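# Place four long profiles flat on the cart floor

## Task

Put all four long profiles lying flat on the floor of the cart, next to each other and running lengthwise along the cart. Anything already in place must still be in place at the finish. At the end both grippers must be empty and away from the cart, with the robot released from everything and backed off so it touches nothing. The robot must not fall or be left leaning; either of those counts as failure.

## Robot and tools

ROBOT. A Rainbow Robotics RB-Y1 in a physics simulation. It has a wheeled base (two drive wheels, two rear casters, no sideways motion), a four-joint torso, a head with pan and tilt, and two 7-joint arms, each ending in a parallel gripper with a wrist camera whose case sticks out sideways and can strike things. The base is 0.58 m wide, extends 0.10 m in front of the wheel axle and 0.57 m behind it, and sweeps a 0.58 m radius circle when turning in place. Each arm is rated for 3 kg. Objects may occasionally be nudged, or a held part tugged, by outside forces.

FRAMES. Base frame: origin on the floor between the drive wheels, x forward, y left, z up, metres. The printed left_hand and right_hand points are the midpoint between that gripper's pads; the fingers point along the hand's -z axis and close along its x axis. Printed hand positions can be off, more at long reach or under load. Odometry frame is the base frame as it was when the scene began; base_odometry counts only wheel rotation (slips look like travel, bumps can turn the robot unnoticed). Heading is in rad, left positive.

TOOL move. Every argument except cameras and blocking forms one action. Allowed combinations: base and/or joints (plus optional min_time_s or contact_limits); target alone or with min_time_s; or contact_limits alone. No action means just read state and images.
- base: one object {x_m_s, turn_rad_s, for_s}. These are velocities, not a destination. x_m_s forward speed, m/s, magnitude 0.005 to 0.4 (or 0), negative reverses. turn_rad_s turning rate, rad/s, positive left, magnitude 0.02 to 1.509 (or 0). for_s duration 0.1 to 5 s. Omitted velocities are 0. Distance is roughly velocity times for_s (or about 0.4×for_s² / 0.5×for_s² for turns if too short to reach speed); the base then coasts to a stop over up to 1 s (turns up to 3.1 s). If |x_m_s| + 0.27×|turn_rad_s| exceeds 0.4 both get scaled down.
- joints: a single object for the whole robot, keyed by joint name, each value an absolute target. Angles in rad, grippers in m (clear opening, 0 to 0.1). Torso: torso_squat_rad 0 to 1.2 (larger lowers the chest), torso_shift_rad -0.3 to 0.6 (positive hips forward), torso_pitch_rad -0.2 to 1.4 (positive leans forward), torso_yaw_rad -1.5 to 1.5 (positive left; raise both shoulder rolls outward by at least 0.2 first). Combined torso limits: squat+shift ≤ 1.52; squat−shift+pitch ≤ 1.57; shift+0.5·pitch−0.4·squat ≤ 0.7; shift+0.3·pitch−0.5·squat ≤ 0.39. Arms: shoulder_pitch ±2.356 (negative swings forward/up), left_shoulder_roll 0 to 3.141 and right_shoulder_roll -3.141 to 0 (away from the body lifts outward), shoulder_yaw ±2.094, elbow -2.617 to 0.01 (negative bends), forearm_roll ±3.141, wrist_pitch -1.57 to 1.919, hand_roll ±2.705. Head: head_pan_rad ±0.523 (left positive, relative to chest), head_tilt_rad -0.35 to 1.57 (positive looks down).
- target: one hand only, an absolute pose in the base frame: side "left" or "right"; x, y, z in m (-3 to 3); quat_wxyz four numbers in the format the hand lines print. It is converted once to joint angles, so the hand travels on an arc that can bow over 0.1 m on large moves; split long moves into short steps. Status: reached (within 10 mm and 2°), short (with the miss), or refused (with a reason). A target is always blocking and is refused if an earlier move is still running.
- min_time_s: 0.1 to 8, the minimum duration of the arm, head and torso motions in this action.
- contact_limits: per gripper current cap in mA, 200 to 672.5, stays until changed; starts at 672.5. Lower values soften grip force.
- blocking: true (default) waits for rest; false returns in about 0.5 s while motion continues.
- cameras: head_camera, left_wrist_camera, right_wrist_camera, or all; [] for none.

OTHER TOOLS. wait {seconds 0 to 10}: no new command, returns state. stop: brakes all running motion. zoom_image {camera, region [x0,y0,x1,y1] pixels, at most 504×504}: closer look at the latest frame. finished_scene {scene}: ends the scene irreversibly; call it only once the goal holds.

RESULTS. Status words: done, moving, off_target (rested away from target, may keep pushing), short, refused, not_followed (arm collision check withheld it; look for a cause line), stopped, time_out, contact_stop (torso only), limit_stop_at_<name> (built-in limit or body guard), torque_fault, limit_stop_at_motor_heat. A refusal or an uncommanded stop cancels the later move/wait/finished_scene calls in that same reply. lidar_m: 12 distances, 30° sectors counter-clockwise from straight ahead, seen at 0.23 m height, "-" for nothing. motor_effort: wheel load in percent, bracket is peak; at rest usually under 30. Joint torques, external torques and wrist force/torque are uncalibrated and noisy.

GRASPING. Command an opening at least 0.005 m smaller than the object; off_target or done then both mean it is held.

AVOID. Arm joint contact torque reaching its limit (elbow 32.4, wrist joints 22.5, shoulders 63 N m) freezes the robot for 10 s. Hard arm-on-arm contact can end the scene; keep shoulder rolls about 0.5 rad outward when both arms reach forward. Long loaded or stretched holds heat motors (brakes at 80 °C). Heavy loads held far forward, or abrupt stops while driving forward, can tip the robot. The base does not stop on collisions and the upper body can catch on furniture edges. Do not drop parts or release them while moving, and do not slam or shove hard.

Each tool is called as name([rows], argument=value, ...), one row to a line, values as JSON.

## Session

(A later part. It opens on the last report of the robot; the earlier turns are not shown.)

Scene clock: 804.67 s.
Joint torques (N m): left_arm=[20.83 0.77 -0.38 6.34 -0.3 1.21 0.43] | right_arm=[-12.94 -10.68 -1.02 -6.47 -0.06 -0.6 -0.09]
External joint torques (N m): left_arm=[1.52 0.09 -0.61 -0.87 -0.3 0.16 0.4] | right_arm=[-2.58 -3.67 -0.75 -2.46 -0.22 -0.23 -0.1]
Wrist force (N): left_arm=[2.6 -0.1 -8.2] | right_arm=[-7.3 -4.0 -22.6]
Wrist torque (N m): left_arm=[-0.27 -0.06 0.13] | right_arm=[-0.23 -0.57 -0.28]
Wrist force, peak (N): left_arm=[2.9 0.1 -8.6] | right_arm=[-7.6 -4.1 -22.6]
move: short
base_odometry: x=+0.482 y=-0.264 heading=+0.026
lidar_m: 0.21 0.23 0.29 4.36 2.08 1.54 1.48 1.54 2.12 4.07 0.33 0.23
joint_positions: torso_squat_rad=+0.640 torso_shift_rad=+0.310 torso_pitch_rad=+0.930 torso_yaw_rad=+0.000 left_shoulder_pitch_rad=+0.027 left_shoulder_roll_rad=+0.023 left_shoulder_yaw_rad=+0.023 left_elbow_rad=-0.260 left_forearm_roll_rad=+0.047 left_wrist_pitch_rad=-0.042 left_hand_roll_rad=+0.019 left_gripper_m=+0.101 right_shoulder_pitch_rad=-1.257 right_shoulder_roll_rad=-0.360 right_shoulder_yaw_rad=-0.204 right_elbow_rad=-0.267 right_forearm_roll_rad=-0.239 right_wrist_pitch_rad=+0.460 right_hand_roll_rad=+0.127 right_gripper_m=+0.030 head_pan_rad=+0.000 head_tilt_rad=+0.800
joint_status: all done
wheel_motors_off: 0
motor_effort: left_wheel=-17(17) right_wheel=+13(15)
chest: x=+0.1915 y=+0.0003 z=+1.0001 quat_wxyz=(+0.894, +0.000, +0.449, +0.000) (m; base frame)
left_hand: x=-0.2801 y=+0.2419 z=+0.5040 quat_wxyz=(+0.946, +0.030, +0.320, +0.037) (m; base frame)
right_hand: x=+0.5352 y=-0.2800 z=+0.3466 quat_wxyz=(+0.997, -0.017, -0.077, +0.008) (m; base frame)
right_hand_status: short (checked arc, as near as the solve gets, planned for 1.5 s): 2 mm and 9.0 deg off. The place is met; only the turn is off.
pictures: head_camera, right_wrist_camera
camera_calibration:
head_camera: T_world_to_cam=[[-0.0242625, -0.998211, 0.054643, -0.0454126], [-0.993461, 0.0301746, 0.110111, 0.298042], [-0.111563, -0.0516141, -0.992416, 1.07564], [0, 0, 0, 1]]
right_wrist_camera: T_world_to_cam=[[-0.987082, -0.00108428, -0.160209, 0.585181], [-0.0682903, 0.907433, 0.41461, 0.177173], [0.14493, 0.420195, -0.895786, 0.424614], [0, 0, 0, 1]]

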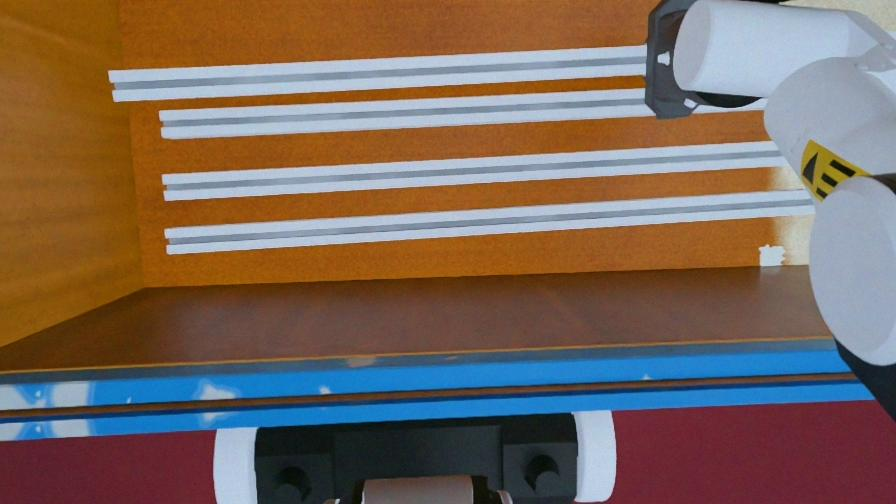

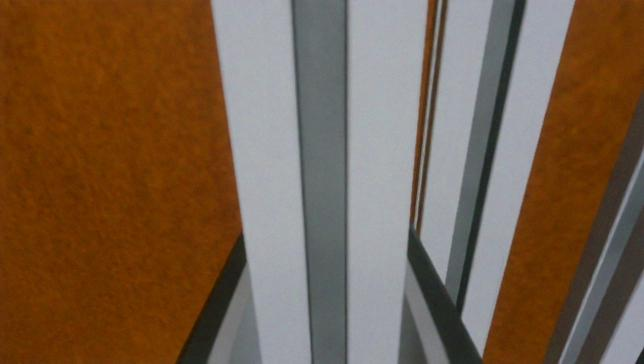

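move(joints={"torso_squat_rad":0.69}, cameras=[])

move(target={"side":"right","x":0.537,"y":-0.2805,"z":0.342,"quat_wxyz":[1,0,0,0.008]}, min_time_s=1.5, cameras=[])

move(joints={"torso_squat_rad":0.73}, cameras=[])

move(target={"side":"right","x":0.535,"y":-0.2805,"z":0.335,"quat_wxyz":[1,0,0,0.008]}, min_time_s=1.5, cameras=["head_camera","right_wrist_camera"])

Scene clock: 811.77 s.
Joint torques (N m): left_arm=[20.76 0.47 -0.31 6.96 0.09 1.18 0.06] | right_arm=[-11.16 -8.83 -0.67 -4.51 0 0.17 0.16]
External joint torques (N m): left_arm=[1.46 -0.21 -0.54 -0.26 0.08 0.13 0.03] | right_arm=[-0.76 -1.81 -0.39 -0.48 -0.15 0.54 0.15]
Wrist force (N): left_arm=[2.7 -0.2 -8.5] | right_arm=[-3.3 -4.1 -22.3]
Wrist torque (N m): left_arm=[-0.29 -0.04 0.14] | right_arm=[-0.22 -0.65 -0.26]
Wrist force, peak (N): left_arm=[2.9 -0.5 -8.7] | right_arm=[-7.5 -4.3 -22.8]
move: done
base_odometry: x=+0.482 y=-0.264 heading=+0.026
lidar_m: 0.21 0.22 0.31 4.37 2.09 1.52 1.45 1.55 2.13 4.07 0.32 0.22
joint_positions: torso_squat_rad=+0.690 torso_shift_rad=+0.310 torso_pitch_rad=+0.930 torso_yaw_rad=+0.000 left_shoulder_pitch_rad=+0.027 left_shoulder_roll_rad=+0.023 left_shoulder_yaw_rad=+0.023 left_elbow_rad=-0.260 left_forearm_roll_rad=+0.047 left_wrist_pitch_rad=-0.042 left_hand_roll_rad=+0.019 left_gripper_m=+0.101 right_shoulder_pitch_rad=-1.257 right_shoulder_roll_rad=-0.360 right_shoulder_yaw_rad=-0.204 right_elbow_rad=-0.267 right_forearm_roll_rad=-0.239 right_wrist_pitch_rad=+0.460 right_hand_roll_rad=+0.128 right_gripper_m=+0.030 head_pan_rad=+0.000 head_tilt_rad=+0.800
joint_status: all done
wheel_motors_off: 0
motor_effort: left_wheel=-16(17) right_wheel=+14(15)
chest: x=+0.1848 y=+0.0003 z=+0.9796 quat_wxyz=(+0.894, +0.000, +0.448, +0.000) (m; base frame)
left_hand: x=-0.2866 y=+0.2419 z=+0.4834 quat_wxyz=(+0.946, +0.030, +0.320, +0.037) (m; base frame)
right_hand: x=+0.5294 y=-0.2800 z=+0.3264 quat_wxyz=(+0.997, -0.017, -0.078, +0.008) (m; base frame)
pictures: none

Scene clock: 813.60 s.
Joint torques (N m): left_arm=[20.95 1.22 0.48 6.47 -0.29 1.01 0.07] | right_arm=[-14.65 -11.49 -1.31 -6.16 -0.3 -0.06 0.09]
External joint torques (N m): left_arm=[1.65 0.54 0.24 -0.74 -0.3 -0.04 0.04] | right_arm=[-2.94 -3.77 -1.04 -1.83 -0.47 0.09 0.09]
Wrist force (N): left_arm=[2.6 0.0 -8.1] | right_arm=[-5.3 -4.4 -22.3]
Wrist torque (N m): left_arm=[-0.31 -0.03 0.15] | right_arm=[-0.19 -0.49 -0.29]
Wrist force, peak (N): left_arm=[2.2 -0.1 -9.1] | right_arm=[-7.9 -4.6 -22.4]
move: short
base_odometry: x=+0.482 y=-0.264 heading=+0.026
lidar_m: 0.21 0.22 0.31 4.37 2.10 1.53 1.47 1.55 2.12 4.06 0.32 0.23
joint_positions: torso_squat_rad=+0.690 torso_shift_rad=+0.310 torso_pitch_rad=+0.930 torso_yaw_rad=+0.000 left_shoulder_pitch_rad=+0.027 left_shoulder_roll_rad=+0.023 left_shoulder_yaw_rad=+0.023 left_elbow_rad=-0.260 left_forearm_roll_rad=+0.047 left_wrist_pitch_rad=-0.042 left_hand_roll_rad=+0.019 left_gripper_m=+0.101 right_shoulder_pitch_rad=-1.320 right_shoulder_roll_rad=-0.393 right_shoulder_yaw_rad=-0.214 right_elbow_rad=-0.267 right_forearm_roll_rad=-0.259 right_wrist_pitch_rad=+0.648 right_hand_roll_rad=+0.152 right_gripper_m=+0.030 head_pan_rad=+0.000 head_tilt_rad=+0.800
joint_status: all done
wheel_motors_off: 0
motor_effort: left_wheel=-16(17) right_wheel=+13(15)
chest: x=+0.1848 y=+0.0003 z=+0.9796 quat_wxyz=(+0.894, +0.000, +0.449, +0.000) (m; base frame)
left_hand: x=-0.2867 y=+0.2419 z=+0.4834 quat_wxyz=(+0.946, +0.030, +0.320, +0.037) (m; base frame)
right_hand: x=+0.5357 y=-0.2801 z=+0.3426 quat_wxyz=(+1.000, -0.005, -0.021, +0.008) (m; base frame)
right_hand_status: short (checked arc, as near as the solve gets, planned for 1.5 s): 1 mm and 2.4 deg off. The place is met; only the turn is off.
pictures: none

Scene clock: 814.40 s.
Joint torques (N m): left_arm=[20.4 0.76 -0.61 6.89 -0.16 1.07 0.22] | right_arm=[-12.1 -9.76 -0.42 -4.63 0.06 0.65 -0.28]
External joint torques (N m): left_arm=[1.1 0.08 -0.84 -0.33 -0.16 0.03 0.19] | right_arm=[-0.37 -2.03 -0.15 -0.28 -0.1 0.79 -0.28]
Wrist force (N): left_arm=[2.9 -0.2 -8.3] | right_arm=[-2.1 -4.3 -23.1]
Wrist torque (N m): left_arm=[-0.27 -0.02 0.14] | right_arm=[-0.25 -0.66 -0.29]
Wrist force, peak (N): left_arm=[3.0 -0.3 -8.9] | right_arm=[-2.0 -4.3 -23.3]
move: done
base_odometry: x=+0.482 y=-0.264 heading=+0.026
lidar_m: 0.22 0.22 0.29 4.37 2.08 1.54 1.47 1.54 2.12 4.06 0.32 0.22
joint_positions: torso_squat_rad=+0.730 torso_shift_rad=+0.310 torso_pitch_rad=+0.930 torso_yaw_rad=+0.000 left_shoulder_pitch_rad=+0.027 left_shoulder_roll_rad=+0.023 left_shoulder_yaw_rad=+0.023 left_elbow_rad=-0.260 left_forearm_roll_rad=+0.047 left_wrist_pitch_rad=-0.042 left_hand_roll_rad=+0.019 left_gripper_m=+0.101 right_shoulder_pitch_rad=-1.321 right_shoulder_roll_rad=-0.393 right_shoulder_yaw_rad=-0.214 right_elbow_rad=-0.267 right_forearm_roll_rad=-0.259 right_wrist_pitch_rad=+0.647 right_hand_roll_rad=+0.152 right_gripper_m=+0.030 head_pan_rad=+0.000 head_tilt_rad=+0.800
joint_status: all done
wheel_motors_off: 0
motor_effort: left_wheel=-16(18) right_wheel=+10(13)
chest: x=+0.1793 y=+0.0003 z=+0.9622 quat_wxyz=(+0.894, +0.000, +0.448, +0.000) (m; base frame)
left_hand: x=-0.2922 y=+0.2419 z=+0.4660 quat_wxyz=(+0.946, +0.030, +0.320, +0.037) (m; base frame)
right_hand: x=+0.5309 y=-0.2802 z=+0.3255 quat_wxyz=(+1.000, -0.005, -0.021, +0.008) (m; base frame)
pictures: none

Scene clock: 816.23 s.
Joint torques (N m): left_arm=[20.68 0.58 -0.35 6.82 0 1.17 0.29] | right_arm=[-15.5 -11.03 -1.17 -7.1 -0.25 0.15 0.22]
External joint torques (N m): left_arm=[1.38 -0.09 -0.59 -0.4 -0.01 0.12 0.26] | right_arm=[-3.23 -3.01 -0.89 -2.59 -0.42 0.21 0.24]
Wrist force (N): left_arm=[2.8 0.0 -8.4] | right_arm=[-4.9 -4.0 -22.1]
Wrist torque (N m): left_arm=[-0.30 -0.01 0.12] | right_arm=[-0.25 -0.51 -0.27]
Wrist force, peak (N): left_arm=[2.8 -0.5 -8.9] | right_arm=[-1.8 -4.2 -23.4]
move: done
base_odometry: x=+0.482 y=-0.264 heading=+0.026
lidar_m: 0.21 0.22 0.31 4.38 2.08 1.53 1.47 1.55 2.13 4.06 0.32 0.22
joint_positions: torso_squat_rad=+0.730 torso_shift_rad=+0.310 torso_pitch_rad=+0.930 torso_yaw_rad=+0.000 left_shoulder_pitch_rad=+0.027 left_shoulder_roll_rad=+0.023 left_shoulder_yaw_rad=+0.023 left_elbow_rad=-0.260 left_forearm_roll_rad=+0.047 left_wrist_pitch_rad=-0.042 left_hand_roll_rad=+0.019 left_gripper_m=+0.101 right_shoulder_pitch_rad=-1.344 right_shoulder_roll_rad=-0.407 right_shoulder_yaw_rad=-0.215 right_elbow_rad=-0.276 right_forearm_roll_rad=-0.263 right_wrist_pitch_rad=+0.729 right_hand_roll_rad=+0.155 right_gripper_m=+0.030 head_pan_rad=+0.000 head_tilt_rad=+0.800
joint_status: all done
wheel_motors_off: 0
motor_effort: left_wheel=-16(17) right_wheel=+12(14)
chest: x=+0.1793 y=+0.0003 z=+0.9622 quat_wxyz=(+0.894, +0.000, +0.449, +0.000) (m; base frame)
left_hand: x=-0.2922 y=+0.2419 z=+0.4660 quat_wxyz=(+0.946, +0.030, +0.320, +0.037) (m; base frame)
right_hand: x=+0.5343 y=-0.2803 z=+0.3344 quat_wxyz=(+1.000, +0.000, +0.001, +0.008) (m; base frame)
right_hand_status: reached (checked arc, planned for 1.5 s): 1 mm and 0.2 deg off.
pictures: head_camera, right_wrist_camera
camera_calibration:
head_camera: T_world_to_cam=[[-0.0242755, -0.99821, 0.0546491, -0.0436441], [-0.993473, 0.0301824, 0.11, 0.290213], [-0.111453, -0.0516221, -0.992428, 1.03664], [0, 0, 0, 1]]
right_wrist_camera: T_world_to_cam=[[-0.999992, 0.0016697, -0.00369675, 0.537637], [-0.000174515, 0.892799, 0.450454, 0.129899], [0.00405258, 0.450451, -0.892792, 0.496736], [0, 0, 0, 1]]

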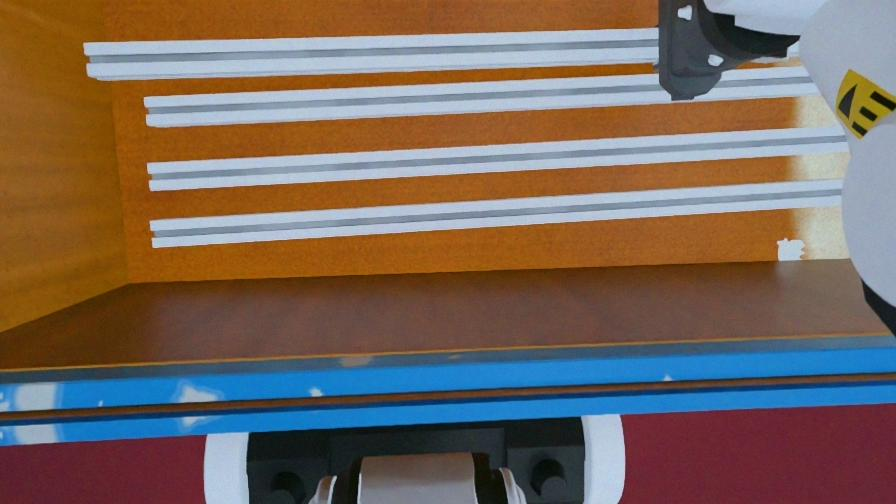

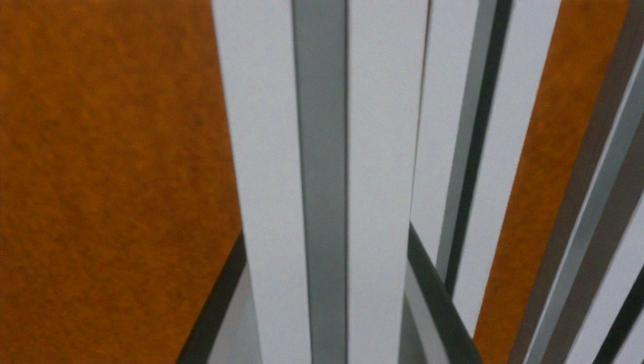

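move(target={"side":"right","x":0.541,"y":-0.2805,"z":0.335,"quat_wxyz":[1,0,0,0.014]}, min_time_s=1, cameras=[])

move(joints={"torso_squat_rad":0.785}, cameras=["head_camera","right_wrist_camera"])

Scene clock: 823.40 s.
Joint torques (N m): left_arm=[20.64 1.21 -0.1 6.5 -0.15 1.1 0.19] | right_arm=[-15.49 -11.64 0.74 -6.35 0.4 -0.17 0.13]
External joint torques (N m): left_arm=[1.34 0.53 -0.34 -0.72 -0.15 0.06 0.15] | right_arm=[-3.05 -3.62 1.01 -1.81 0.24 -0.08 0.13]
Wrist force (N): left_arm=[2.9 -0.2 -8.7] | right_arm=[-5.2 -4.0 -22.4]
Wrist torque (N m): left_arm=[-0.29 0.00 0.14] | right_arm=[-0.26 -0.51 -0.30]
Wrist force, peak (N): left_arm=[3.0 -0.3 -9.0] | right_arm=[-4.9 -4.3 -22.6]
move: done
base_odometry: x=+0.482 y=-0.264 heading=+0.026
lidar_m: 0.20 0.23 0.31 4.35 2.08 1.52 1.47 1.54 2.14 4.08 0.33 0.23
joint_positions: torso_squat_rad=+0.730 torso_shift_rad=+0.310 torso_pitch_rad=+0.930 torso_yaw_rad=+0.000 left_shoulder_pitch_rad=+0.027 left_shoulder_roll_rad=+0.023 left_shoulder_yaw_rad=+0.023 left_elbow_rad=-0.260 left_forearm_roll_rad=+0.047 left_wrist_pitch_rad=-0.042 left_hand_roll_rad=+0.019 left_gripper_m=+0.101 right_shoulder_pitch_rad=-1.353 right_shoulder_roll_rad=-0.408 right_shoulder_yaw_rad=-0.213 right_elbow_rad=-0.267 right_forearm_roll_rad=-0.262 right_wrist_pitch_rad=+0.712 right_hand_roll_rad=+0.164 right_gripper_m=+0.030 head_pan_rad=+0.000 head_tilt_rad=+0.800
joint_status: all done
wheel_motors_off: 0
motor_effort: left_wheel=-16(17) right_wheel=+15(15)
chest: x=+0.1793 y=+0.0003 z=+0.9622 quat_wxyz=(+0.894, +0.000, +0.449, +0.000) (m; base frame)
left_hand: x=-0.2922 y=+0.2419 z=+0.4660 quat_wxyz=(+0.946, +0.030, +0.320, +0.037) (m; base frame)
right_hand: x=+0.5398 y=-0.2801 z=+0.3355 quat_wxyz=(+1.000, -0.001, -0.007, +0.014) (m; base frame)
right_hand_status: reached (checked arc, planned for 1.0 s): 1 mm and 0.8 deg off.
pictures: none

Scene clock: 824.30 s.
Joint torques (N m): left_arm=[20.87 0.34 -0.35 7.08 0.02 0.99 0.18] | right_arm=[-13.53 -10.25 0.33 -5.15 0.12 0.81 -0.03]
External joint torques (N m): left_arm=[1.57 -0.33 -0.58 -0.14 0.02 -0.06 0.15] | right_arm=[-1.08 -2.21 0.6 -0.6 -0.05 0.9 -0.03]
Wrist force (N): left_arm=[2.5 -0.5 -8.5] | right_arm=[-2.0 -4.4 -21.6]
Wrist torque (N m): left_arm=[-0.25 -0.05 0.13] | right_arm=[-0.51 -0.54 -0.28]
Wrist force, peak (N): left_arm=[2.8 0.0 -8.8] | right_arm=[-4.7 -4.0 -22.9]
move: done
base_odometry: x=+0.482 y=-0.264 heading=+0.026
lidar_m: 0.21 0.22 0.30 4.36 2.09 1.53 1.47 1.54 2.13 4.08 0.31 0.23
joint_positions: torso_squat_rad=+0.785 torso_shift_rad=+0.310 torso_pitch_rad=+0.930 torso_yaw_rad=+0.000 left_shoulder_pitch_rad=+0.027 left_shoulder_roll_rad=+0.023 left_shoulder_yaw_rad=+0.023 left_elbow_rad=-0.260 left_forearm_roll_rad=+0.047 left_wrist_pitch_rad=-0.042 left_hand_roll_rad=+0.019 left_gripper_m=+0.101 right_shoulder_pitch_rad=-1.353 right_shoulder_roll_rad=-0.408 right_shoulder_yaw_rad=-0.213 right_elbow_rad=-0.267 right_forearm_roll_rad=-0.262 right_wrist_pitch_rad=+0.712 right_hand_roll_rad=+0.164 right_gripper_m=+0.030 head_pan_rad=+0.000 head_tilt_rad=+0.800
joint_status: all done
wheel_motors_off: 0
motor_effort: left_wheel=-16(17) right_wheel=+11(15)
chest: x=+0.1712 y=+0.0003 z=+0.9370 quat_wxyz=(+0.894, +0.000, +0.448, +0.000) (m; base frame)
left_hand: x=-0.3003 y=+0.2419 z=+0.4408 quat_wxyz=(+0.946, +0.030, +0.320, +0.037) (m; base frame)
right_hand: x=+0.5323 y=-0.2802 z=+0.3105 quat_wxyz=(+1.000, -0.001, -0.007, +0.014) (m; base frame)
pictures: head_camera, right_wrist_camera
camera_calibration:
head_camera: T_world_to_cam=[[-0.024276, -0.99821, 0.0546487, -0.0424658], [-0.993474, 0.0301826, 0.109994, 0.284972], [-0.111447, -0.0516218, -0.992429, 1.01075], [0, 0, 0, 1]]
right_wrist_camera: T_world_to_cam=[[-0.999733, -0.00999469, -0.02084, 0.5375], [-0.0182643, 0.894184, 0.447327, 0.151546], [0.0141639, 0.447588, -0.894128, 0.469553], [0, 0, 0, 1]]

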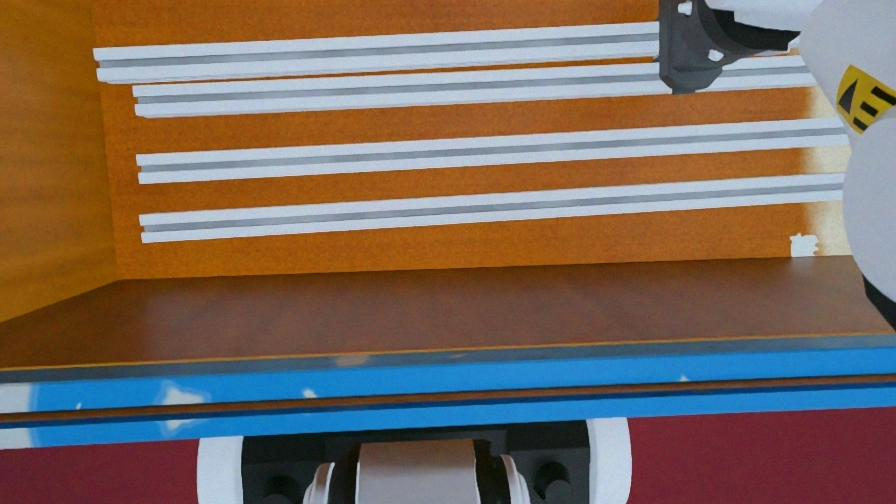

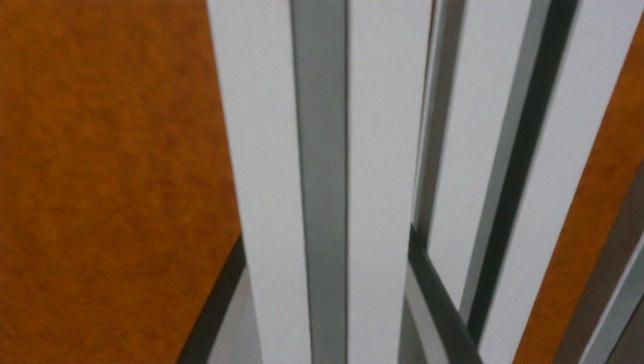

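move(target={"side":"right","x":0.55,"y":-0.2805,"z":0.325,"quat_wxyz":[1,0,0,0.013]}, min_time_s=1, cameras=["head_camera","right_wrist_camera"])

Scene clock: 830.83 s.
Joint torques (N m): left_arm=[19.85 0.59 0.52 6.53 -0.02 1 0.29] | right_arm=[-16.75 -11.37 0.4 -6.64 0.4 0.15 -0.37]
External joint torques (N m): left_arm=[0.54 -0.09 0.28 -0.69 -0.02 -0.05 0.26] | right_arm=[-3.32 -2.98 0.67 -1.79 0.23 0.21 -0.37]
Wrist force (N): left_arm=[2.5 0.0 -8.5] | right_arm=[-4.6 -4.4 -22.0]
Wrist torque (N m): left_arm=[-0.30 -0.04 0.16] | right_arm=[-0.23 -0.46 -0.32]
Wrist force, peak (N): left_arm=[2.8 -0.1 -8.9] | right_arm=[-5.3 -4.1 -22.8]
move: done
base_odometry: x=+0.482 y=-0.264 heading=+0.026
lidar_m: 0.21 0.22 0.31 4.37 2.08 1.53 1.47 1.54 2.14 4.08 0.33 0.22
joint_positions: torso_squat_rad=+0.785 torso_shift_rad=+0.310 torso_pitch_rad=+0.930 torso_yaw_rad=+0.000 left_shoulder_pitch_rad=+0.027 left_shoulder_roll_rad=+0.023 left_shoulder_yaw_rad=+0.023 left_elbow_rad=-0.260 left_forearm_roll_rad=+0.047 left_wrist_pitch_rad=-0.042 left_hand_roll_rad=+0.019 left_gripper_m=+0.101 right_shoulder_pitch_rad=-1.396 right_shoulder_roll_rad=-0.426 right_shoulder_yaw_rad=-0.211 right_elbow_rad=-0.267 right_forearm_roll_rad=-0.261 right_wrist_pitch_rad=+0.773 right_hand_roll_rad=+0.158 right_gripper_m=+0.030 head_pan_rad=+0.000 head_tilt_rad=+0.800
joint_status: all done
wheel_motors_off: 0
motor_effort: left_wheel=-16(17) right_wheel=+13(16)
chest: x=+0.1712 y=+0.0003 z=+0.9370 quat_wxyz=(+0.894, +0.000, +0.449, +0.000) (m; base frame)
left_hand: x=-0.3003 y=+0.2419 z=+0.4408 quat_wxyz=(+0.946, +0.030, +0.320, +0.037) (m; base frame)
right_hand: x=+0.5492 y=-0.2802 z=+0.3247 quat_wxyz=(+1.000, +0.000, +0.000, +0.013) (m; base frame)
right_hand_status: reached (checked arc, planned for 1.0 s): 1 mm and 0.0 deg off.
pictures: head_camera, right_wrist_camera
camera_calibration:
head_camera: T_world_to_cam=[[-0.0242752, -0.998211, 0.0546487, -0.0424658], [-0.993472, 0.0301828, 0.110012, 0.284958], [-0.111465, -0.0516214, -0.992427, 1.01074], [0, 0, 0, 1]]
right_wrist_camera: T_world_to_cam=[[-0.999948, -0.00803465, -0.00624003, 0.550634], [-0.00998387, 0.89283, 0.450284, 0.139684], [0.00195341, 0.450323, -0.892864, 0.48908], [0, 0, 0, 1]]

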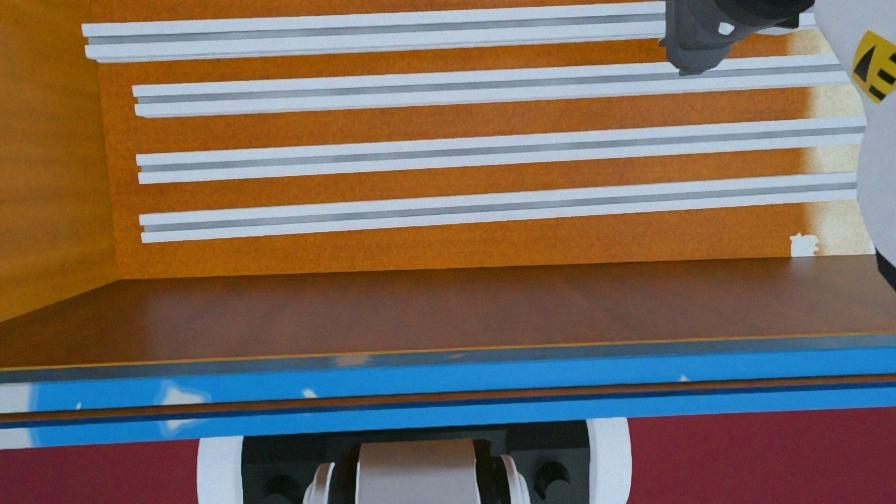

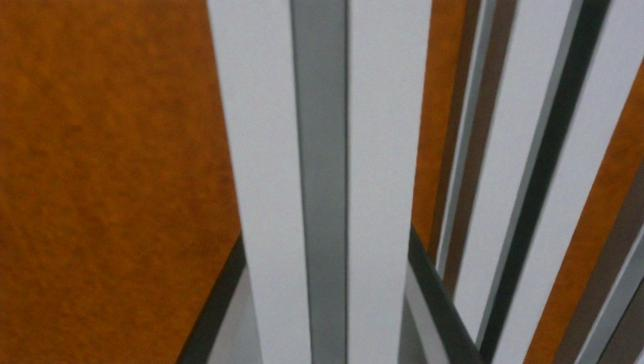

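Good gap, parallel. Lower.

move(joints={"torso_squat_rad":0.825}, cameras=["right_wrist_camera"])

move(joints={"torso_squat_rad":0.835}, cameras=["head_camera"])

Scene clock: 834.70 s.
Joint torques (N m): left_arm=[20.22 0.9 -0.37 6.72 0.02 1.11 0.38] | right_arm=[-16.03 -11.44 0.72 -7.14 0.22 0.23 -0.49]
External joint torques (N m): left_arm=[0.92 0.22 -0.61 -0.49 0.02 0.06 0.34] | right_arm=[-2.6 -3.05 0.99 -2.3 0.05 0.29 -0.49]
Wrist force (N): left_arm=[2.9 -0.2 -8.6] | right_arm=[-4.9 -4.5 -21.8]
Wrist torque (N m): left_arm=[-0.28 -0.01 0.15] | right_arm=[-0.49 -0.51 -0.29]
Wrist force, peak (N): left_arm=[2.8 -0.2 -9.2] | right_arm=[-5.2 -4.7 -23.0]
move: done
base_odometry: x=+0.482 y=-0.264 heading=+0.026
lidar_m: 0.21 0.22 0.32 4.37 2.08 1.52 1.46 1.54 2.13 4.07 0.32 0.23
joint_positions: torso_squat_rad=+0.825 torso_shift_rad=+0.310 torso_pitch_rad=+0.930 torso_yaw_rad=+0.000 left_shoulder_pitch_rad=+0.027 left_shoulder_roll_rad=+0.023 left_shoulder_yaw_rad=+0.023 left_elbow_rad=-0.260 left_forearm_roll_rad=+0.047 left_wrist_pitch_rad=-0.042 left_hand_roll_rad=+0.019 left_gripper_m=+0.101 right_shoulder_pitch_rad=-1.396 right_shoulder_roll_rad=-0.426 right_shoulder_yaw_rad=-0.211 right_elbow_rad=-0.267 right_forearm_roll_rad=-0.260 right_wrist_pitch_rad=+0.773 right_hand_roll_rad=+0.158 right_gripper_m=+0.030 head_pan_rad=+0.000 head_tilt_rad=+0.800
joint_status: all done
wheel_motors_off: 0
motor_effort: left_wheel=-15(18) right_wheel=+13(17)
chest: x=+0.1651 y=+0.0003 z=+0.9178 quat_wxyz=(+0.894, +0.000, +0.449, +0.000) (m; base frame)
left_hand: x=-0.3064 y=+0.2418 z=+0.4216 quat_wxyz=(+0.946, +0.030, +0.320, +0.037) (m; base frame)
right_hand: x=+0.5431 y=-0.2803 z=+0.3054 quat_wxyz=(+1.000, +0.000, +0.000, +0.013) (m; base frame)
pictures: right_wrist_camera
camera_calibration:
right_wrist_camera: T_world_to_cam=[[-0.999948, -0.00809385, -0.00618593, 0.544353], [-0.0100122, 0.892874, 0.450195, 0.148376], [0.00187945, 0.450233, -0.892909, 0.471962], [0, 0, 0, 1]]

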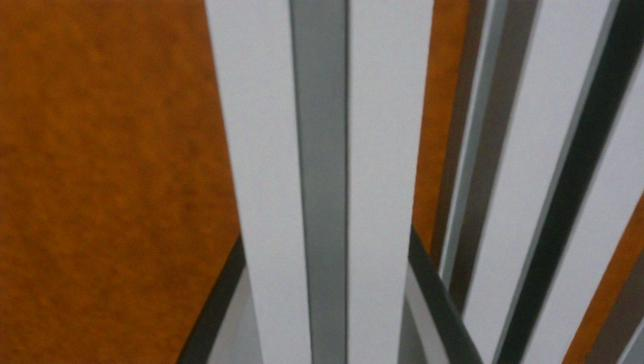

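Scene clock: 835.33 s.
Joint torques (N m): left_arm=[20.85 1.26 -0.26 6.69 -0.21 1.31 0.13] | right_arm=[-14.97 -10.52 0.73 -6.59 0.23 -0.48 -0.94]
External joint torques (N m): left_arm=[1.55 0.58 -0.49 -0.52 -0.21 0.26 0.09] | right_arm=[-1.53 -2.12 0.99 -1.73 0.06 -0.42 -0.94]
Wrist force (N): left_arm=[2.6 0.2 -8.4] | right_arm=[-6.1 -4.4 -12.6]
Wrist torque (N m): left_arm=[-0.32 -0.04 0.15] | right_arm=[-0.21 -0.24 -0.33]
Wrist force, peak (N): left_arm=[2.6 -0.1 -8.9] | right_arm=[-3.9 -4.8 -22.3]
move: done
base_odometry: x=+0.482 y=-0.264 heading=+0.026
lidar_m: 0.21 0.22 0.31 4.37 2.07 1.53 1.47 1.54 2.13 4.09 0.33 0.23
joint_positions: torso_squat_rad=+0.835 torso_shift_rad=+0.310 torso_pitch_rad=+0.930 torso_yaw_rad=+0.000 left_shoulder_pitch_rad=+0.027 left_shoulder_roll_rad=+0.023 left_shoulder_yaw_rad=+0.023 left_elbow_rad=-0.260 left_forearm_roll_rad=+0.047 left_wrist_pitch_rad=-0.042 left_hand_roll_rad=+0.019 left_gripper_m=+0.101 right_shoulder_pitch_rad=-1.397 right_shoulder_roll_rad=-0.426 right_shoulder_yaw_rad=-0.211 right_elbow_rad=-0.267 right_forearm_roll_rad=-0.260 right_wrist_pitch_rad=+0.773 right_hand_roll_rad=+0.158 right_gripper_m=+0.030 head_pan_rad=+0.000 head_tilt_rad=+0.800
joint_status: all done
wheel_motors_off: 0
motor_effort: left_wheel=-17(18) right_wheel=+13(14)
chest: x=+0.1634 y=+0.0003 z=+0.9129 quat_wxyz=(+0.894, +0.000, +0.448, +0.000) (m; base frame)
left_hand: x=-0.3080 y=+0.2418 z=+0.4166 quat_wxyz=(+0.946, +0.030, +0.320, +0.037) (m; base frame)
right_hand: x=+0.5418 y=-0.2804 z=+0.3008 quat_wxyz=(+1.000, +0.000, +0.000, +0.013) (m; base frame)
pictures: head_camera
camera_calibration:
head_camera: T_world_to_cam=[[-0.0242991, -0.998209, 0.0546676, -0.0413534], [-0.993485, 0.0302023, 0.10989, 0.279989], [-0.111345, -0.0516412, -0.992439, 0.985945], [0, 0, 0, 1]]

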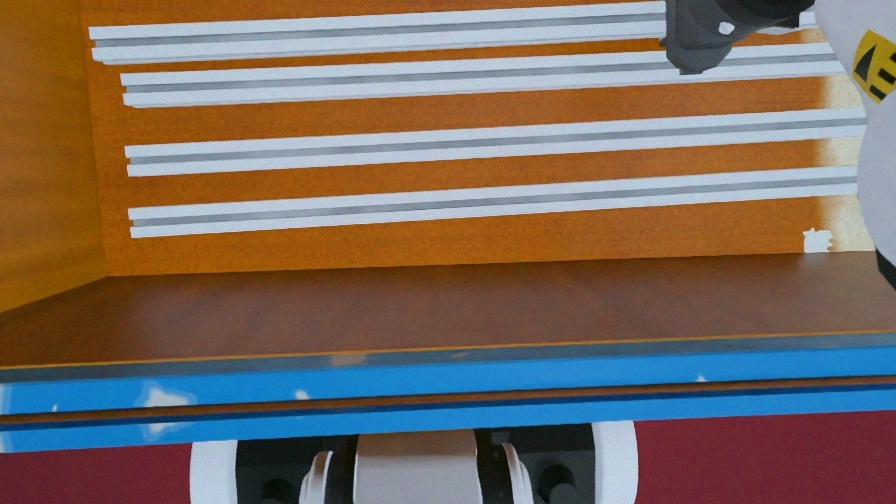

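move(joints={"torso_squat_rad":0.815}, cameras=[])

move(target={"side":"right","x":0.542,"y":-0.305,"z":0.31,"quat_wxyz":[1,0,0,0.013]}, min_time_s=1.2, cameras=["head_camera","right_wrist_camera"])

Scene clock: 841.37 s.
Joint torques (N m): left_arm=[21.28 0.79 -0.11 6.74 -0.12 1.24 0.26] | right_arm=[-15.77 -10.4 0.68 -6.89 0.27 -0.24 -0.45]
External joint torques (N m): left_arm=[1.97 0.11 -0.34 -0.48 -0.12 0.19 0.23] | right_arm=[-2.34 -2.01 0.95 -2.04 0.1 -0.18 -0.45]
Wrist force (N): left_arm=[2.6 -0.1 -8.2] | right_arm=[-4.7 -4.7 -22.3]
Wrist torque (N m): left_arm=[-0.28 -0.06 0.16] | right_arm=[-0.14 -0.48 -0.32]
Wrist force, peak (N): left_arm=[2.7 -0.2 -8.9] | right_arm=[-5.4 -4.2 -23.2]
move: done
base_odometry: x=+0.482 y=-0.264 heading=+0.026
lidar_m: 0.20 0.22 0.32 4.37 2.08 1.52 1.48 1.56 2.15 4.08 0.32 0.23
joint_positions: torso_squat_rad=+0.815 torso_shift_rad=+0.310 torso_pitch_rad=+0.930 torso_yaw_rad=+0.000 left_shoulder_pitch_rad=+0.027 left_shoulder_roll_rad=+0.023 left_shoulder_yaw_rad=+0.023 left_elbow_rad=-0.260 left_forearm_roll_rad=+0.047 left_wrist_pitch_rad=-0.042 left_hand_roll_rad=+0.019 left_gripper_m=+0.101 right_shoulder_pitch_rad=-1.397 right_shoulder_roll_rad=-0.426 right_shoulder_yaw_rad=-0.211 right_elbow_rad=-0.267 right_forearm_roll_rad=-0.260 right_wrist_pitch_rad=+0.773 right_hand_roll_rad=+0.158 right_gripper_m=+0.030 head_pan_rad=+0.000 head_tilt_rad=+0.800
joint_status: all done
wheel_motors_off: 0
motor_effort: left_wheel=-17(18) right_wheel=+13(16)
chest: x=+0.1667 y=+0.0003 z=+0.9226 quat_wxyz=(+0.894, +0.000, +0.449, +0.000) (m; base frame)
left_hand: x=-0.3049 y=+0.2418 z=+0.4265 quat_wxyz=(+0.946, +0.030, +0.320, +0.037) (m; base frame)
right_hand: x=+0.5447 y=-0.2804 z=+0.3102 quat_wxyz=(+1.000, +0.000, +0.000, +0.013) (m; base frame)
pictures: none

Scene clock: 842.90 s.
Joint torques (N m): left_arm=[21.16 0.35 -0.39 6.67 -0.24 1.43 0.38] | right_arm=[-11.06 -16.74 -1.09 -6.17 0.55 -0.21 -1.18]
External joint torques (N m): left_arm=[1.85 -0.33 -0.63 -0.55 -0.25 0.39 0.35] | right_arm=[1.81 -7.44 -0.76 -1.38 0.37 -0.13 -1.19]
Wrist force (N): left_arm=[2.7 0.1 -8.1] | right_arm=[-2.8 0.2 -22.8]
Wrist torque (N m): left_arm=[-0.31 -0.05 0.16] | right_arm=[0.04 -0.55 0.68]
Wrist force, peak (N): left_arm=[2.5 -0.1 -8.8] | right_arm=[-4.9 -4.4 -22.5]
move: done
base_odometry: x=+0.482 y=-0.264 heading=+0.026
lidar_m: 0.21 0.21 0.31 4.37 2.08 1.52 1.48 1.55 2.13 4.08 0.33 0.23
joint_positions: torso_squat_rad=+0.815 torso_shift_rad=+0.310 torso_pitch_rad=+0.930 torso_yaw_rad=+0.000 left_shoulder_pitch_rad=+0.027 left_shoulder_roll_rad=+0.023 left_shoulder_yaw_rad=+0.023 left_elbow_rad=-0.260 left_forearm_roll_rad=+0.047 left_wrist_pitch_rad=-0.042 left_hand_roll_rad=+0.019 left_gripper_m=+0.101 right_shoulder_pitch_rad=-1.375 right_shoulder_roll_rad=-0.461 right_shoulder_yaw_rad=-0.234 right_elbow_rad=-0.268 right_forearm_roll_rad=-0.293 right_wrist_pitch_rad=+0.766 right_hand_roll_rad=+0.220 right_gripper_m=+0.030 head_pan_rad=+0.000 head_tilt_rad=+0.800
joint_status: all done
wheel_motors_off: 0
motor_effort: left_wheel=-16(17) right_wheel=+13(14)
chest: x=+0.1667 y=+0.0003 z=+0.9226 quat_wxyz=(+0.894, +0.000, +0.449, +0.000) (m; base frame)
left_hand: x=-0.3050 y=+0.2419 z=+0.4265 quat_wxyz=(+0.946, +0.030, +0.320, +0.037) (m; base frame)
right_hand: x=+0.5416 y=-0.3034 z=+0.3106 quat_wxyz=(+1.000, -0.002, -0.003, +0.013) (m; base frame)
right_hand_status: reached (checked arc, planned for 1.2 s): 2 mm and 0.4 deg off.
pictures: head_camera, right_wrist_camera
camera_calibration:
head_camera: T_world_to_cam=[[-0.0241848, -0.998218, 0.0545461, -0.0417094], [-0.993444, 0.0300955, 0.110286, 0.281793], [-0.111731, -0.0515213, -0.992402, 0.995922], [0, 0, 0, 1]]
right_wrist_camera: T_world_to_cam=[[-0.999883, -0.00879057, -0.0125214, 0.544443], [-0.013463, 0.89432, 0.447224, 0.169923], [0.00726678, 0.447341, -0.894334, 0.48368], [0, 0, 0, 1]]

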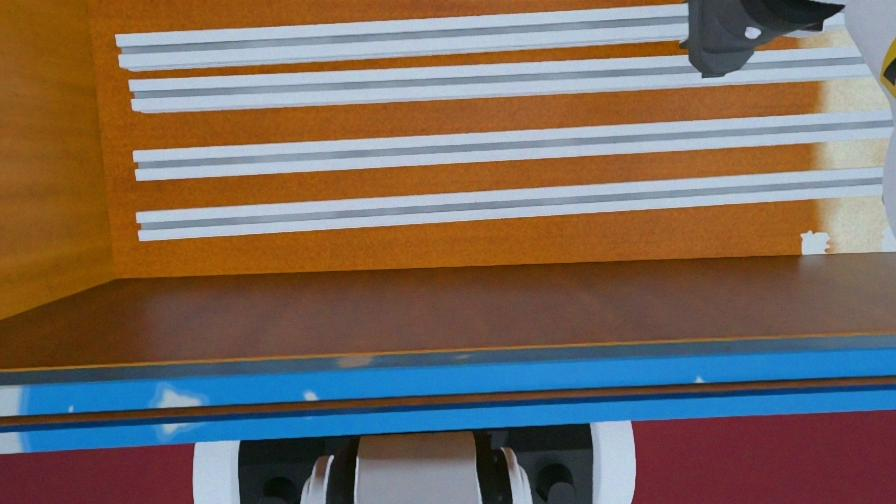

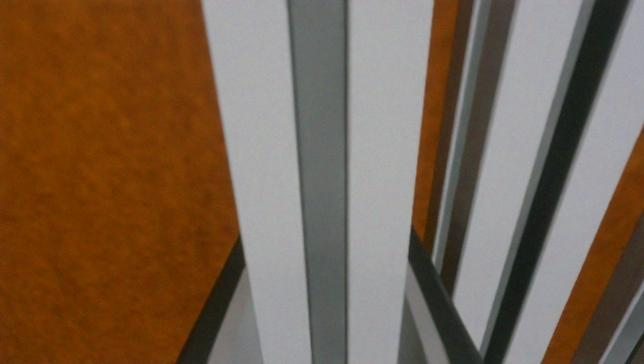

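move(target={"side":"right","x":0.543,"y":-0.296,"z":0.312,"quat_wxyz":[1,0,0,0.013]}, min_time_s=1, cameras=["head_camera"])

Scene clock: 847.87 s.
Joint torques (N m): left_arm=[20.92 0.22 0.33 7.02 -0.2 1.33 0.23] | right_arm=[-16.22 -9.41 0.15 -7.52 0.43 0.08 -0.71]
External joint torques (N m): left_arm=[1.61 -0.46 0.1 -0.2 -0.2 0.29 0.2] | right_arm=[-3.14 -0.35 0.47 -2.69 0.25 0.13 -0.71]
Wrist force (N): left_arm=[2.8 0.0 -8.4] | right_arm=[-4.8 -4.6 -22.4]
Wrist torque (N m): left_arm=[-0.30 -0.02 0.16] | right_arm=[-0.24 -0.50 -0.33]
Wrist force, peak (N): left_arm=[3.1 -0.2 -8.8] | right_arm=[-5.1 -4.7 -22.5]
move: done
base_odometry: x=+0.482 y=-0.264 heading=+0.026
lidar_m: 0.21 0.21 0.32 4.37 2.09 1.54 1.47 1.55 2.13 4.08 0.33 0.22
joint_positions: torso_squat_rad=+0.815 torso_shift_rad=+0.310 torso_pitch_rad=+0.930 torso_yaw_rad=+0.000 left_shoulder_pitch_rad=+0.027 left_shoulder_roll_rad=+0.023 left_shoulder_yaw_rad=+0.023 left_elbow_rad=-0.260 left_forearm_roll_rad=+0.047 left_wrist_pitch_rad=-0.042 left_hand_roll_rad=+0.019 left_gripper_m=+0.101 right_shoulder_pitch_rad=-1.383 right_shoulder_roll_rad=-0.452 right_shoulder_yaw_rad=-0.228 right_elbow_rad=-0.269 right_forearm_roll_rad=-0.285 right_wrist_pitch_rad=+0.779 right_hand_roll_rad=+0.202 right_gripper_m=+0.030 head_pan_rad=+0.000 head_tilt_rad=+0.800
joint_status: all done
wheel_motors_off: 0
motor_effort: left_wheel=-16(17) right_wheel=+11(14)
chest: x=+0.1667 y=+0.0003 z=+0.9226 quat_wxyz=(+0.894, +0.000, +0.449, +0.000) (m; base frame)
left_hand: x=-0.3049 y=+0.2419 z=+0.4265 quat_wxyz=(+0.946, +0.030, +0.320, +0.037) (m; base frame)
right_hand: x=+0.5424 y=-0.2964 z=+0.3115 quat_wxyz=(+1.000, +0.000, +0.001, +0.013) (m; base frame)
right_hand_status: reached (checked arc, planned for 1.0 s): 1 mm and 0.1 deg off.
pictures: head_camera
camera_calibration:
head_camera: T_world_to_cam=[[-0.0242194, -0.998215, 0.0545925, -0.0417465], [-0.993443, 0.0301351, 0.110285, 0.281794], [-0.111733, -0.0515635, -0.9924, 0.99592], [0, 0, 0, 1]]

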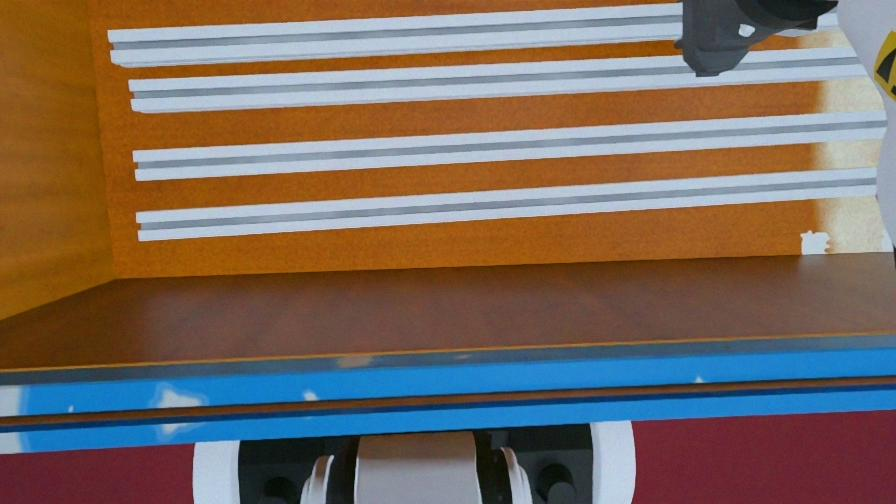

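Good. Lower and release.

move(joints={"torso_squat_rad":0.832}, cameras=[])

move(joints={"torso_squat_rad":0.838}, cameras=["right_wrist_camera"])

Scene clock: 851.10 s.
Joint torques (N m): left_arm=[20.98 1.2 0.01 6.76 -0.16 1.54 0.03] | right_arm=[-16.07 -9.66 0.28 -7.32 0.38 0.01 -0.54]
External joint torques (N m): left_arm=[1.68 0.52 -0.22 -0.46 -0.16 0.5 -0.01] | right_arm=[-2.98 -0.6 0.6 -2.49 0.2 0.07 -0.54]
Wrist force (N): left_arm=[2.6 0.0 -8.6] | right_arm=[-4.7 -4.4 -22.3]
Wrist torque (N m): left_arm=[-0.30 -0.04 0.16] | right_arm=[-0.26 -0.51 -0.28]
Wrist force, peak (N): left_arm=[3.0 0.3 -9.0] | right_arm=[-6.0 -4.1 -22.8]
move: done
base_odometry: x=+0.482 y=-0.264 heading=+0.026
lidar_m: 0.21 0.22 0.32 4.38 2.08 1.52 1.47 1.54 2.13 4.07 0.32 0.23
joint_positions: torso_squat_rad=+0.832 torso_shift_rad=+0.310 torso_pitch_rad=+0.930 torso_yaw_rad=+0.000 left_shoulder_pitch_rad=+0.027 left_shoulder_roll_rad=+0.023 left_shoulder_yaw_rad=+0.023 left_elbow_rad=-0.260 left_forearm_roll_rad=+0.047 left_wrist_pitch_rad=-0.042 left_hand_roll_rad=+0.019 left_gripper_m=+0.101 right_shoulder_pitch_rad=-1.384 right_shoulder_roll_rad=-0.452 right_shoulder_yaw_rad=-0.228 right_elbow_rad=-0.270 right_forearm_roll_rad=-0.285 right_wrist_pitch_rad=+0.779 right_hand_roll_rad=+0.202 right_gripper_m=+0.030 head_pan_rad=+0.000 head_tilt_rad=+0.800
joint_status: all done
wheel_motors_off: 0
motor_effort: left_wheel=-16(18) right_wheel=+13(15)
chest: x=+0.1640 y=+0.0003 z=+0.9143 quat_wxyz=(+0.894, +0.000, +0.449, +0.000) (m; base frame)
left_hand: x=-0.3076 y=+0.2419 z=+0.4182 quat_wxyz=(+0.946, +0.030, +0.320, +0.037) (m; base frame)
right_hand: x=+0.5399 y=-0.2963 z=+0.3034 quat_wxyz=(+1.000, +0.000, +0.001, +0.013) (m; base frame)
pictures: none

Scene clock: 851.67 s.
Joint torques (N m): left_arm=[21.14 0.57 0 6.37 -0.19 1.24 0.17] | right_arm=[-14.46 -9.79 0.61 -6.7 0.19 -0.76 -0.53]
External joint torques (N m): left_arm=[1.83 -0.11 -0.23 -0.85 -0.2 0.19 0.14] | right_arm=[-1.36 -0.73 0.93 -1.86 0.02 -0.69 -0.53]
Wrist force (N): left_arm=[2.9 -0.3 -8.3] | right_arm=[-6.7 -4.1 -10.7]
Wrist torque (N m): left_arm=[-0.27 -0.03 0.16] | right_arm=[-0.01 -0.21 -0.32]
Wrist force, peak (N): left_arm=[3.3 -0.6 -8.5] | right_arm=[-5.0 -4.4 -22.4]
move: done
base_odometry: x=+0.482 y=-0.264 heading=+0.026
lidar_m: 0.21 0.22 0.32 4.35 2.09 1.53 1.48 1.55 2.12 4.07 0.33 0.23
joint_positions: torso_squat_rad=+0.838 torso_shift_rad=+0.310 torso_pitch_rad=+0.930 torso_yaw_rad=+0.000 left_shoulder_pitch_rad=+0.027 left_shoulder_roll_rad=+0.023 left_shoulder_yaw_rad=+0.023 left_elbow_rad=-0.260 left_forearm_roll_rad=+0.047 left_wrist_pitch_rad=-0.042 left_hand_roll_rad=+0.019 left_gripper_m=+0.101 right_shoulder_pitch_rad=-1.384 right_shoulder_roll_rad=-0.452 right_shoulder_yaw_rad=-0.228 right_elbow_rad=-0.270 right_forearm_roll_rad=-0.285 right_wrist_pitch_rad=+0.779 right_hand_roll_rad=+0.202 right_gripper_m=+0.030 head_pan_rad=+0.000 head_tilt_rad=+0.800
joint_status: all done
wheel_motors_off: 0
motor_effort: left_wheel=-16(18) right_wheel=+14(16)
chest: x=+0.1629 y=+0.0003 z=+0.9114 quat_wxyz=(+0.894, +0.000, +0.448, +0.000) (m; base frame)
left_hand: x=-0.3085 y=+0.2418 z=+0.4152 quat_wxyz=(+0.946, +0.030, +0.320, +0.037) (m; base frame)
right_hand: x=+0.5392 y=-0.2963 z=+0.3007 quat_wxyz=(+1.000, +0.000, +0.001, +0.013) (m; base frame)
pictures: right_wrist_camera
camera_calibration:
right_wrist_camera: T_world_to_cam=[[-0.999957, -0.00789859, -0.00491391, 0.54003], [-0.0092653, 0.892791, 0.450376, 0.164317], [0.000829758, 0.450402, -0.892825, 0.475531], [0, 0, 0, 1]]

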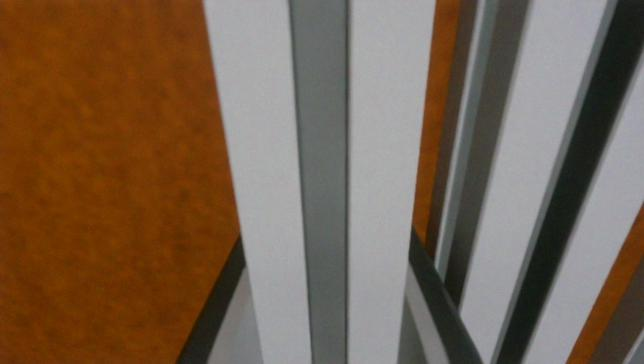

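move(joints={"right_gripper_m":0.040}, cameras=["right_wrist_camera","head_camera"])

Scene clock: 854.13 s.
Joint torques (N m): left_arm=[21.44 0.45 -0.28 6.68 -0.25 1.05 0.32] | right_arm=[-13.64 -10 0.28 -5.99 0.39 -0.19 -0.46]
External joint torques (N m): left_arm=[2.14 -0.22 -0.51 -0.54 -0.25 0 0.28] | right_arm=[-0.53 -0.94 0.59 -1.14 0.22 -0.13 -0.46]
Wrist force (N): left_arm=[2.4 0.0 -8.6] | right_arm=[-4.6 -4.6 -12.8]
Wrist torque (N m): left_arm=[-0.33 -0.07 0.16] | right_arm=[0.11 -0.51 -0.31]
Wrist force, peak (N): left_arm=[2.6 -0.3 -8.9] | right_arm=[-4.4 -4.7 -13.5]
move: done
base_odometry: x=+0.482 y=-0.264 heading=+0.026
lidar_m: 0.21 0.22 0.31 4.36 2.09 1.53 1.47 1.53 2.12 4.08 0.33 0.23
joint_positions: torso_squat_rad=+0.838 torso_shift_rad=+0.310 torso_pitch_rad=+0.930 torso_yaw_rad=+0.000 left_shoulder_pitch_rad=+0.027 left_shoulder_roll_rad=+0.023 left_shoulder_yaw_rad=+0.023 left_elbow_rad=-0.260 left_forearm_roll_rad=+0.047 left_wrist_pitch_rad=-0.042 left_hand_roll_rad=+0.019 left_gripper_m=+0.101 right_shoulder_pitch_rad=-1.384 right_shoulder_roll_rad=-0.452 right_shoulder_yaw_rad=-0.228 right_elbow_rad=-0.270 right_forearm_roll_rad=-0.285 right_wrist_pitch_rad=+0.779 right_hand_roll_rad=+0.202 right_gripper_m=+0.040 head_pan_rad=+0.000 head_tilt_rad=+0.800
joint_status: all done
wheel_motors_off: 0
motor_effort: left_wheel=-17(17) right_wheel=+14(15)
chest: x=+0.1629 y=+0.0003 z=+0.9114 quat_wxyz=(+0.894, +0.000, +0.448, +0.000) (m; base frame)
left_hand: x=-0.3085 y=+0.2418 z=+0.4152 quat_wxyz=(+0.946, +0.030, +0.320, +0.037) (m; base frame)
right_hand: x=+0.5395 y=-0.2962 z=+0.3008 quat_wxyz=(+1.000, +0.000, +0.001, +0.013) (m; base frame)
pictures: head_camera, right_wrist_camera
camera_calibration:
head_camera: T_world_to_cam=[[-0.0243026, -0.998209, 0.0546624, -0.0412805], [-0.993487, 0.0302043, 0.109871, 0.279694], [-0.111325, -0.0516363, -0.992442, 0.984421], [0, 0, 0, 1]]
right_wrist_camera: T_world_to_cam=[[-0.999954, -0.00797227, -0.005402, 0.540394], [-0.00955097, 0.892772, 0.450407, 0.164373], [0.00123199, 0.450438, -0.892807, 0.475376], [0, 0, 0, 1]]

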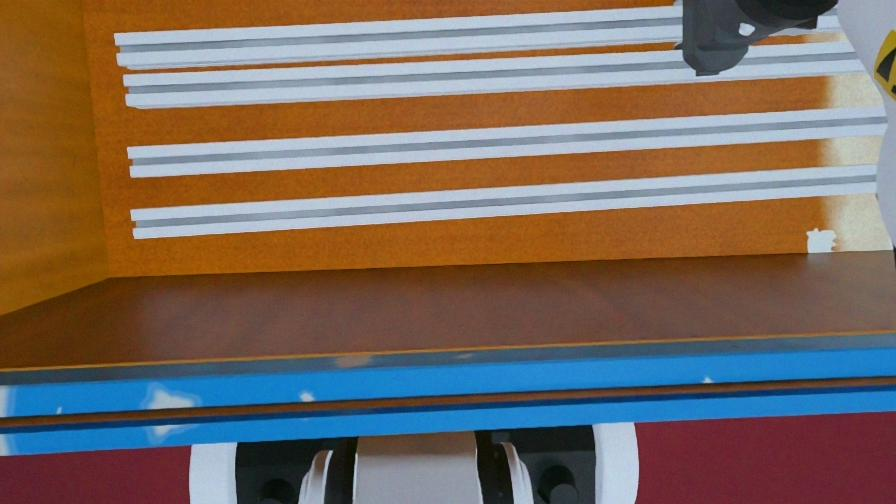

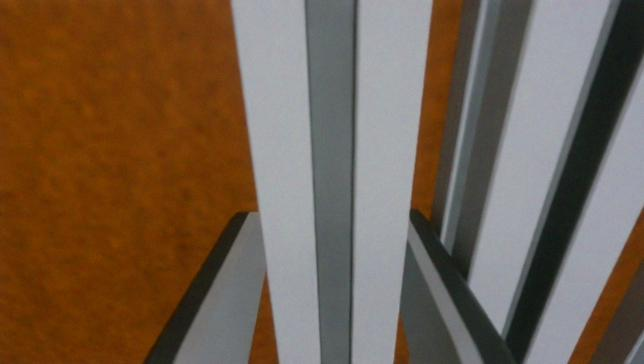

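move(joints={"right_gripper_m":0.043}, cameras=[])

move(joints={"torso_squat_rad":0.748,"torso_shift_rad":0.291}, min_time_s=2.5, cameras=["head_camera","right_wrist_camera"])

Scene clock: 858.83 s.
Joint torques (N m): left_arm=[20.79 0.69 -0.22 6.43 -0.23 1.07 0.38] | right_arm=[-13.74 -9.34 0.63 -5.76 0.54 -0.32 -0.62]
External joint torques (N m): left_arm=[1.48 0.02 -0.45 -0.78 -0.23 0.02 0.35] | right_arm=[-0.63 -0.28 0.95 -0.92 0.37 -0.26 -0.62]
Wrist force (N): left_arm=[2.8 -0.2 -8.4] | right_arm=[-4.6 -4.8 -12.9]
Wrist torque (N m): left_arm=[-0.28 -0.04 0.17] | right_arm=[0.13 -0.50 -0.31]
Wrist force, peak (N): left_arm=[2.8 0.0 -8.9] | right_arm=[-4.9 -4.7 -13.2]
move: done
base_odometry: x=+0.482 y=-0.264 heading=+0.026
lidar_m: 0.20 0.21 0.31 4.35 2.09 1.52 1.48 1.56 2.14 4.07 0.33 0.23
joint_positions: torso_squat_rad=+0.838 torso_shift_rad=+0.310 torso_pitch_rad=+0.930 torso_yaw_rad=+0.000 left_shoulder_pitch_rad=+0.027 left_shoulder_roll_rad=+0.023 left_shoulder_yaw_rad=+0.023 left_elbow_rad=-0.260 left_forearm_roll_rad=+0.047 left_wrist_pitch_rad=-0.042 left_hand_roll_rad=+0.019 left_gripper_m=+0.101 right_shoulder_pitch_rad=-1.384 right_shoulder_roll_rad=-0.452 right_shoulder_yaw_rad=-0.228 right_elbow_rad=-0.270 right_forearm_roll_rad=-0.285 right_wrist_pitch_rad=+0.779 right_hand_roll_rad=+0.202 right_gripper_m=+0.043 head_pan_rad=+0.000 head_tilt_rad=+0.800
joint_status: all done
wheel_motors_off: 0
motor_effort: left_wheel=-17(17) right_wheel=+14(15)
chest: x=+0.1629 y=+0.0003 z=+0.9114 quat_wxyz=(+0.894, +0.000, +0.448, +0.000) (m; base frame)
left_hand: x=-0.3085 y=+0.2418 z=+0.4152 quat_wxyz=(+0.946, +0.030, +0.320, +0.037) (m; base frame)
right_hand: x=+0.5395 y=-0.2962 z=+0.3008 quat_wxyz=(+1.000, +0.000, +0.001, +0.013) (m; base frame)
pictures: none

Scene clock: 861.63 s.
Joint torques (N m): left_arm=[21.2 0.84 0.44 6.39 -0.22 1.06 0.41] | right_arm=[-13.32 -9.59 0.7 -5.81 0.35 -0.36 -0.41]
External joint torques (N m): left_arm=[1.9 0.17 0.21 -0.83 -0.22 0.02 0.38] | right_arm=[-0.21 -0.52 1.02 -0.96 0.17 -0.3 -0.41]
Wrist force (N): left_arm=[2.5 -0.4 -8.5] | right_arm=[-4.8 -4.7 -12.9]
Wrist torque (N m): left_arm=[-0.26 -0.06 0.14] | right_arm=[0.10 -0.50 -0.31]
Wrist force, peak (N): left_arm=[2.9 -0.3 -9.0] | right_arm=[-4.9 -4.7 -13.2]
move: done
base_odometry: x=+0.482 y=-0.264 heading=+0.026
lidar_m: 0.21 0.22 0.30 4.37 2.08 1.53 1.47 1.53 2.13 4.07 0.32 0.23
joint_positions: torso_squat_rad=+0.748 torso_shift_rad=+0.291 torso_pitch_rad=+0.930 torso_yaw_rad=+0.000 left_shoulder_pitch_rad=+0.027 left_shoulder_roll_rad=+0.023 left_shoulder_yaw_rad=+0.023 left_elbow_rad=-0.260 left_forearm_roll_rad=+0.047 left_wrist_pitch_rad=-0.042 left_hand_roll_rad=+0.019 left_gripper_m=+0.101 right_shoulder_pitch_rad=-1.384 right_shoulder_roll_rad=-0.452 right_shoulder_yaw_rad=-0.228 right_elbow_rad=-0.270 right_forearm_roll_rad=-0.285 right_wrist_pitch_rad=+0.779 right_hand_roll_rad=+0.202 right_gripper_m=+0.043 head_pan_rad=+0.000 head_tilt_rad=+0.800
joint_status: all done
wheel_motors_off: 0
motor_effort: left_wheel=-17(17) right_wheel=+12(16)
chest: x=+0.1673 y=+0.0003 z=+0.9570 quat_wxyz=(+0.894, +0.000, +0.448, +0.000) (m; base frame)
left_hand: x=-0.3041 y=+0.2419 z=+0.4608 quat_wxyz=(+0.946, +0.030, +0.320, +0.037) (m; base frame)
right_hand: x=+0.5438 y=-0.2962 z=+0.3463 quat_wxyz=(+1.000, +0.000, +0.001, +0.013) (m; base frame)
pictures: head_camera, right_wrist_camera
camera_calibration:
head_camera: T_world_to_cam=[[-0.024297, -0.998209, 0.054665, -0.0436625], [-0.993475, 0.0302044, 0.109976, 0.278942], [-0.11143, -0.0516363, -0.99243, 1.03012], [0, 0, 0, 1]]
right_wrist_camera: T_world_to_cam=[[-0.999954, -0.00797217, -0.00529866, 0.544924], [-0.00950432, 0.892772, 0.450408, 0.143887], [0.00113976, 0.450438, -0.892807, 0.516049], [0, 0, 0, 1]]

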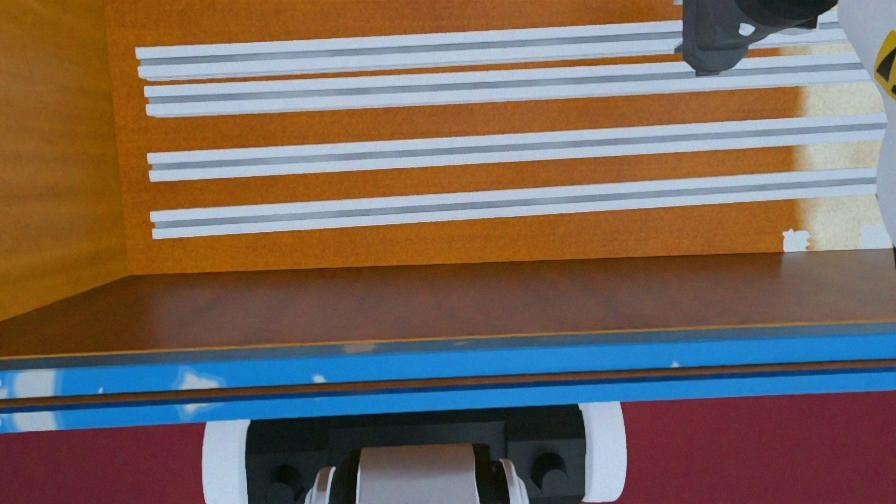

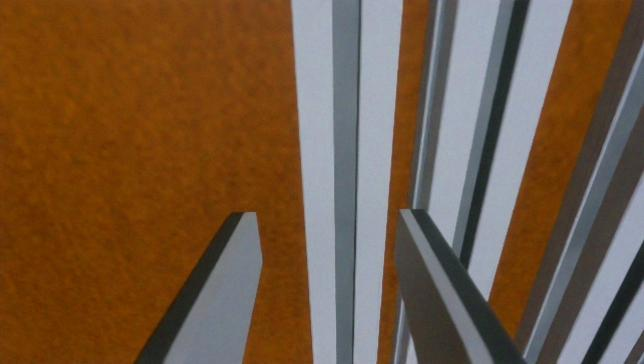

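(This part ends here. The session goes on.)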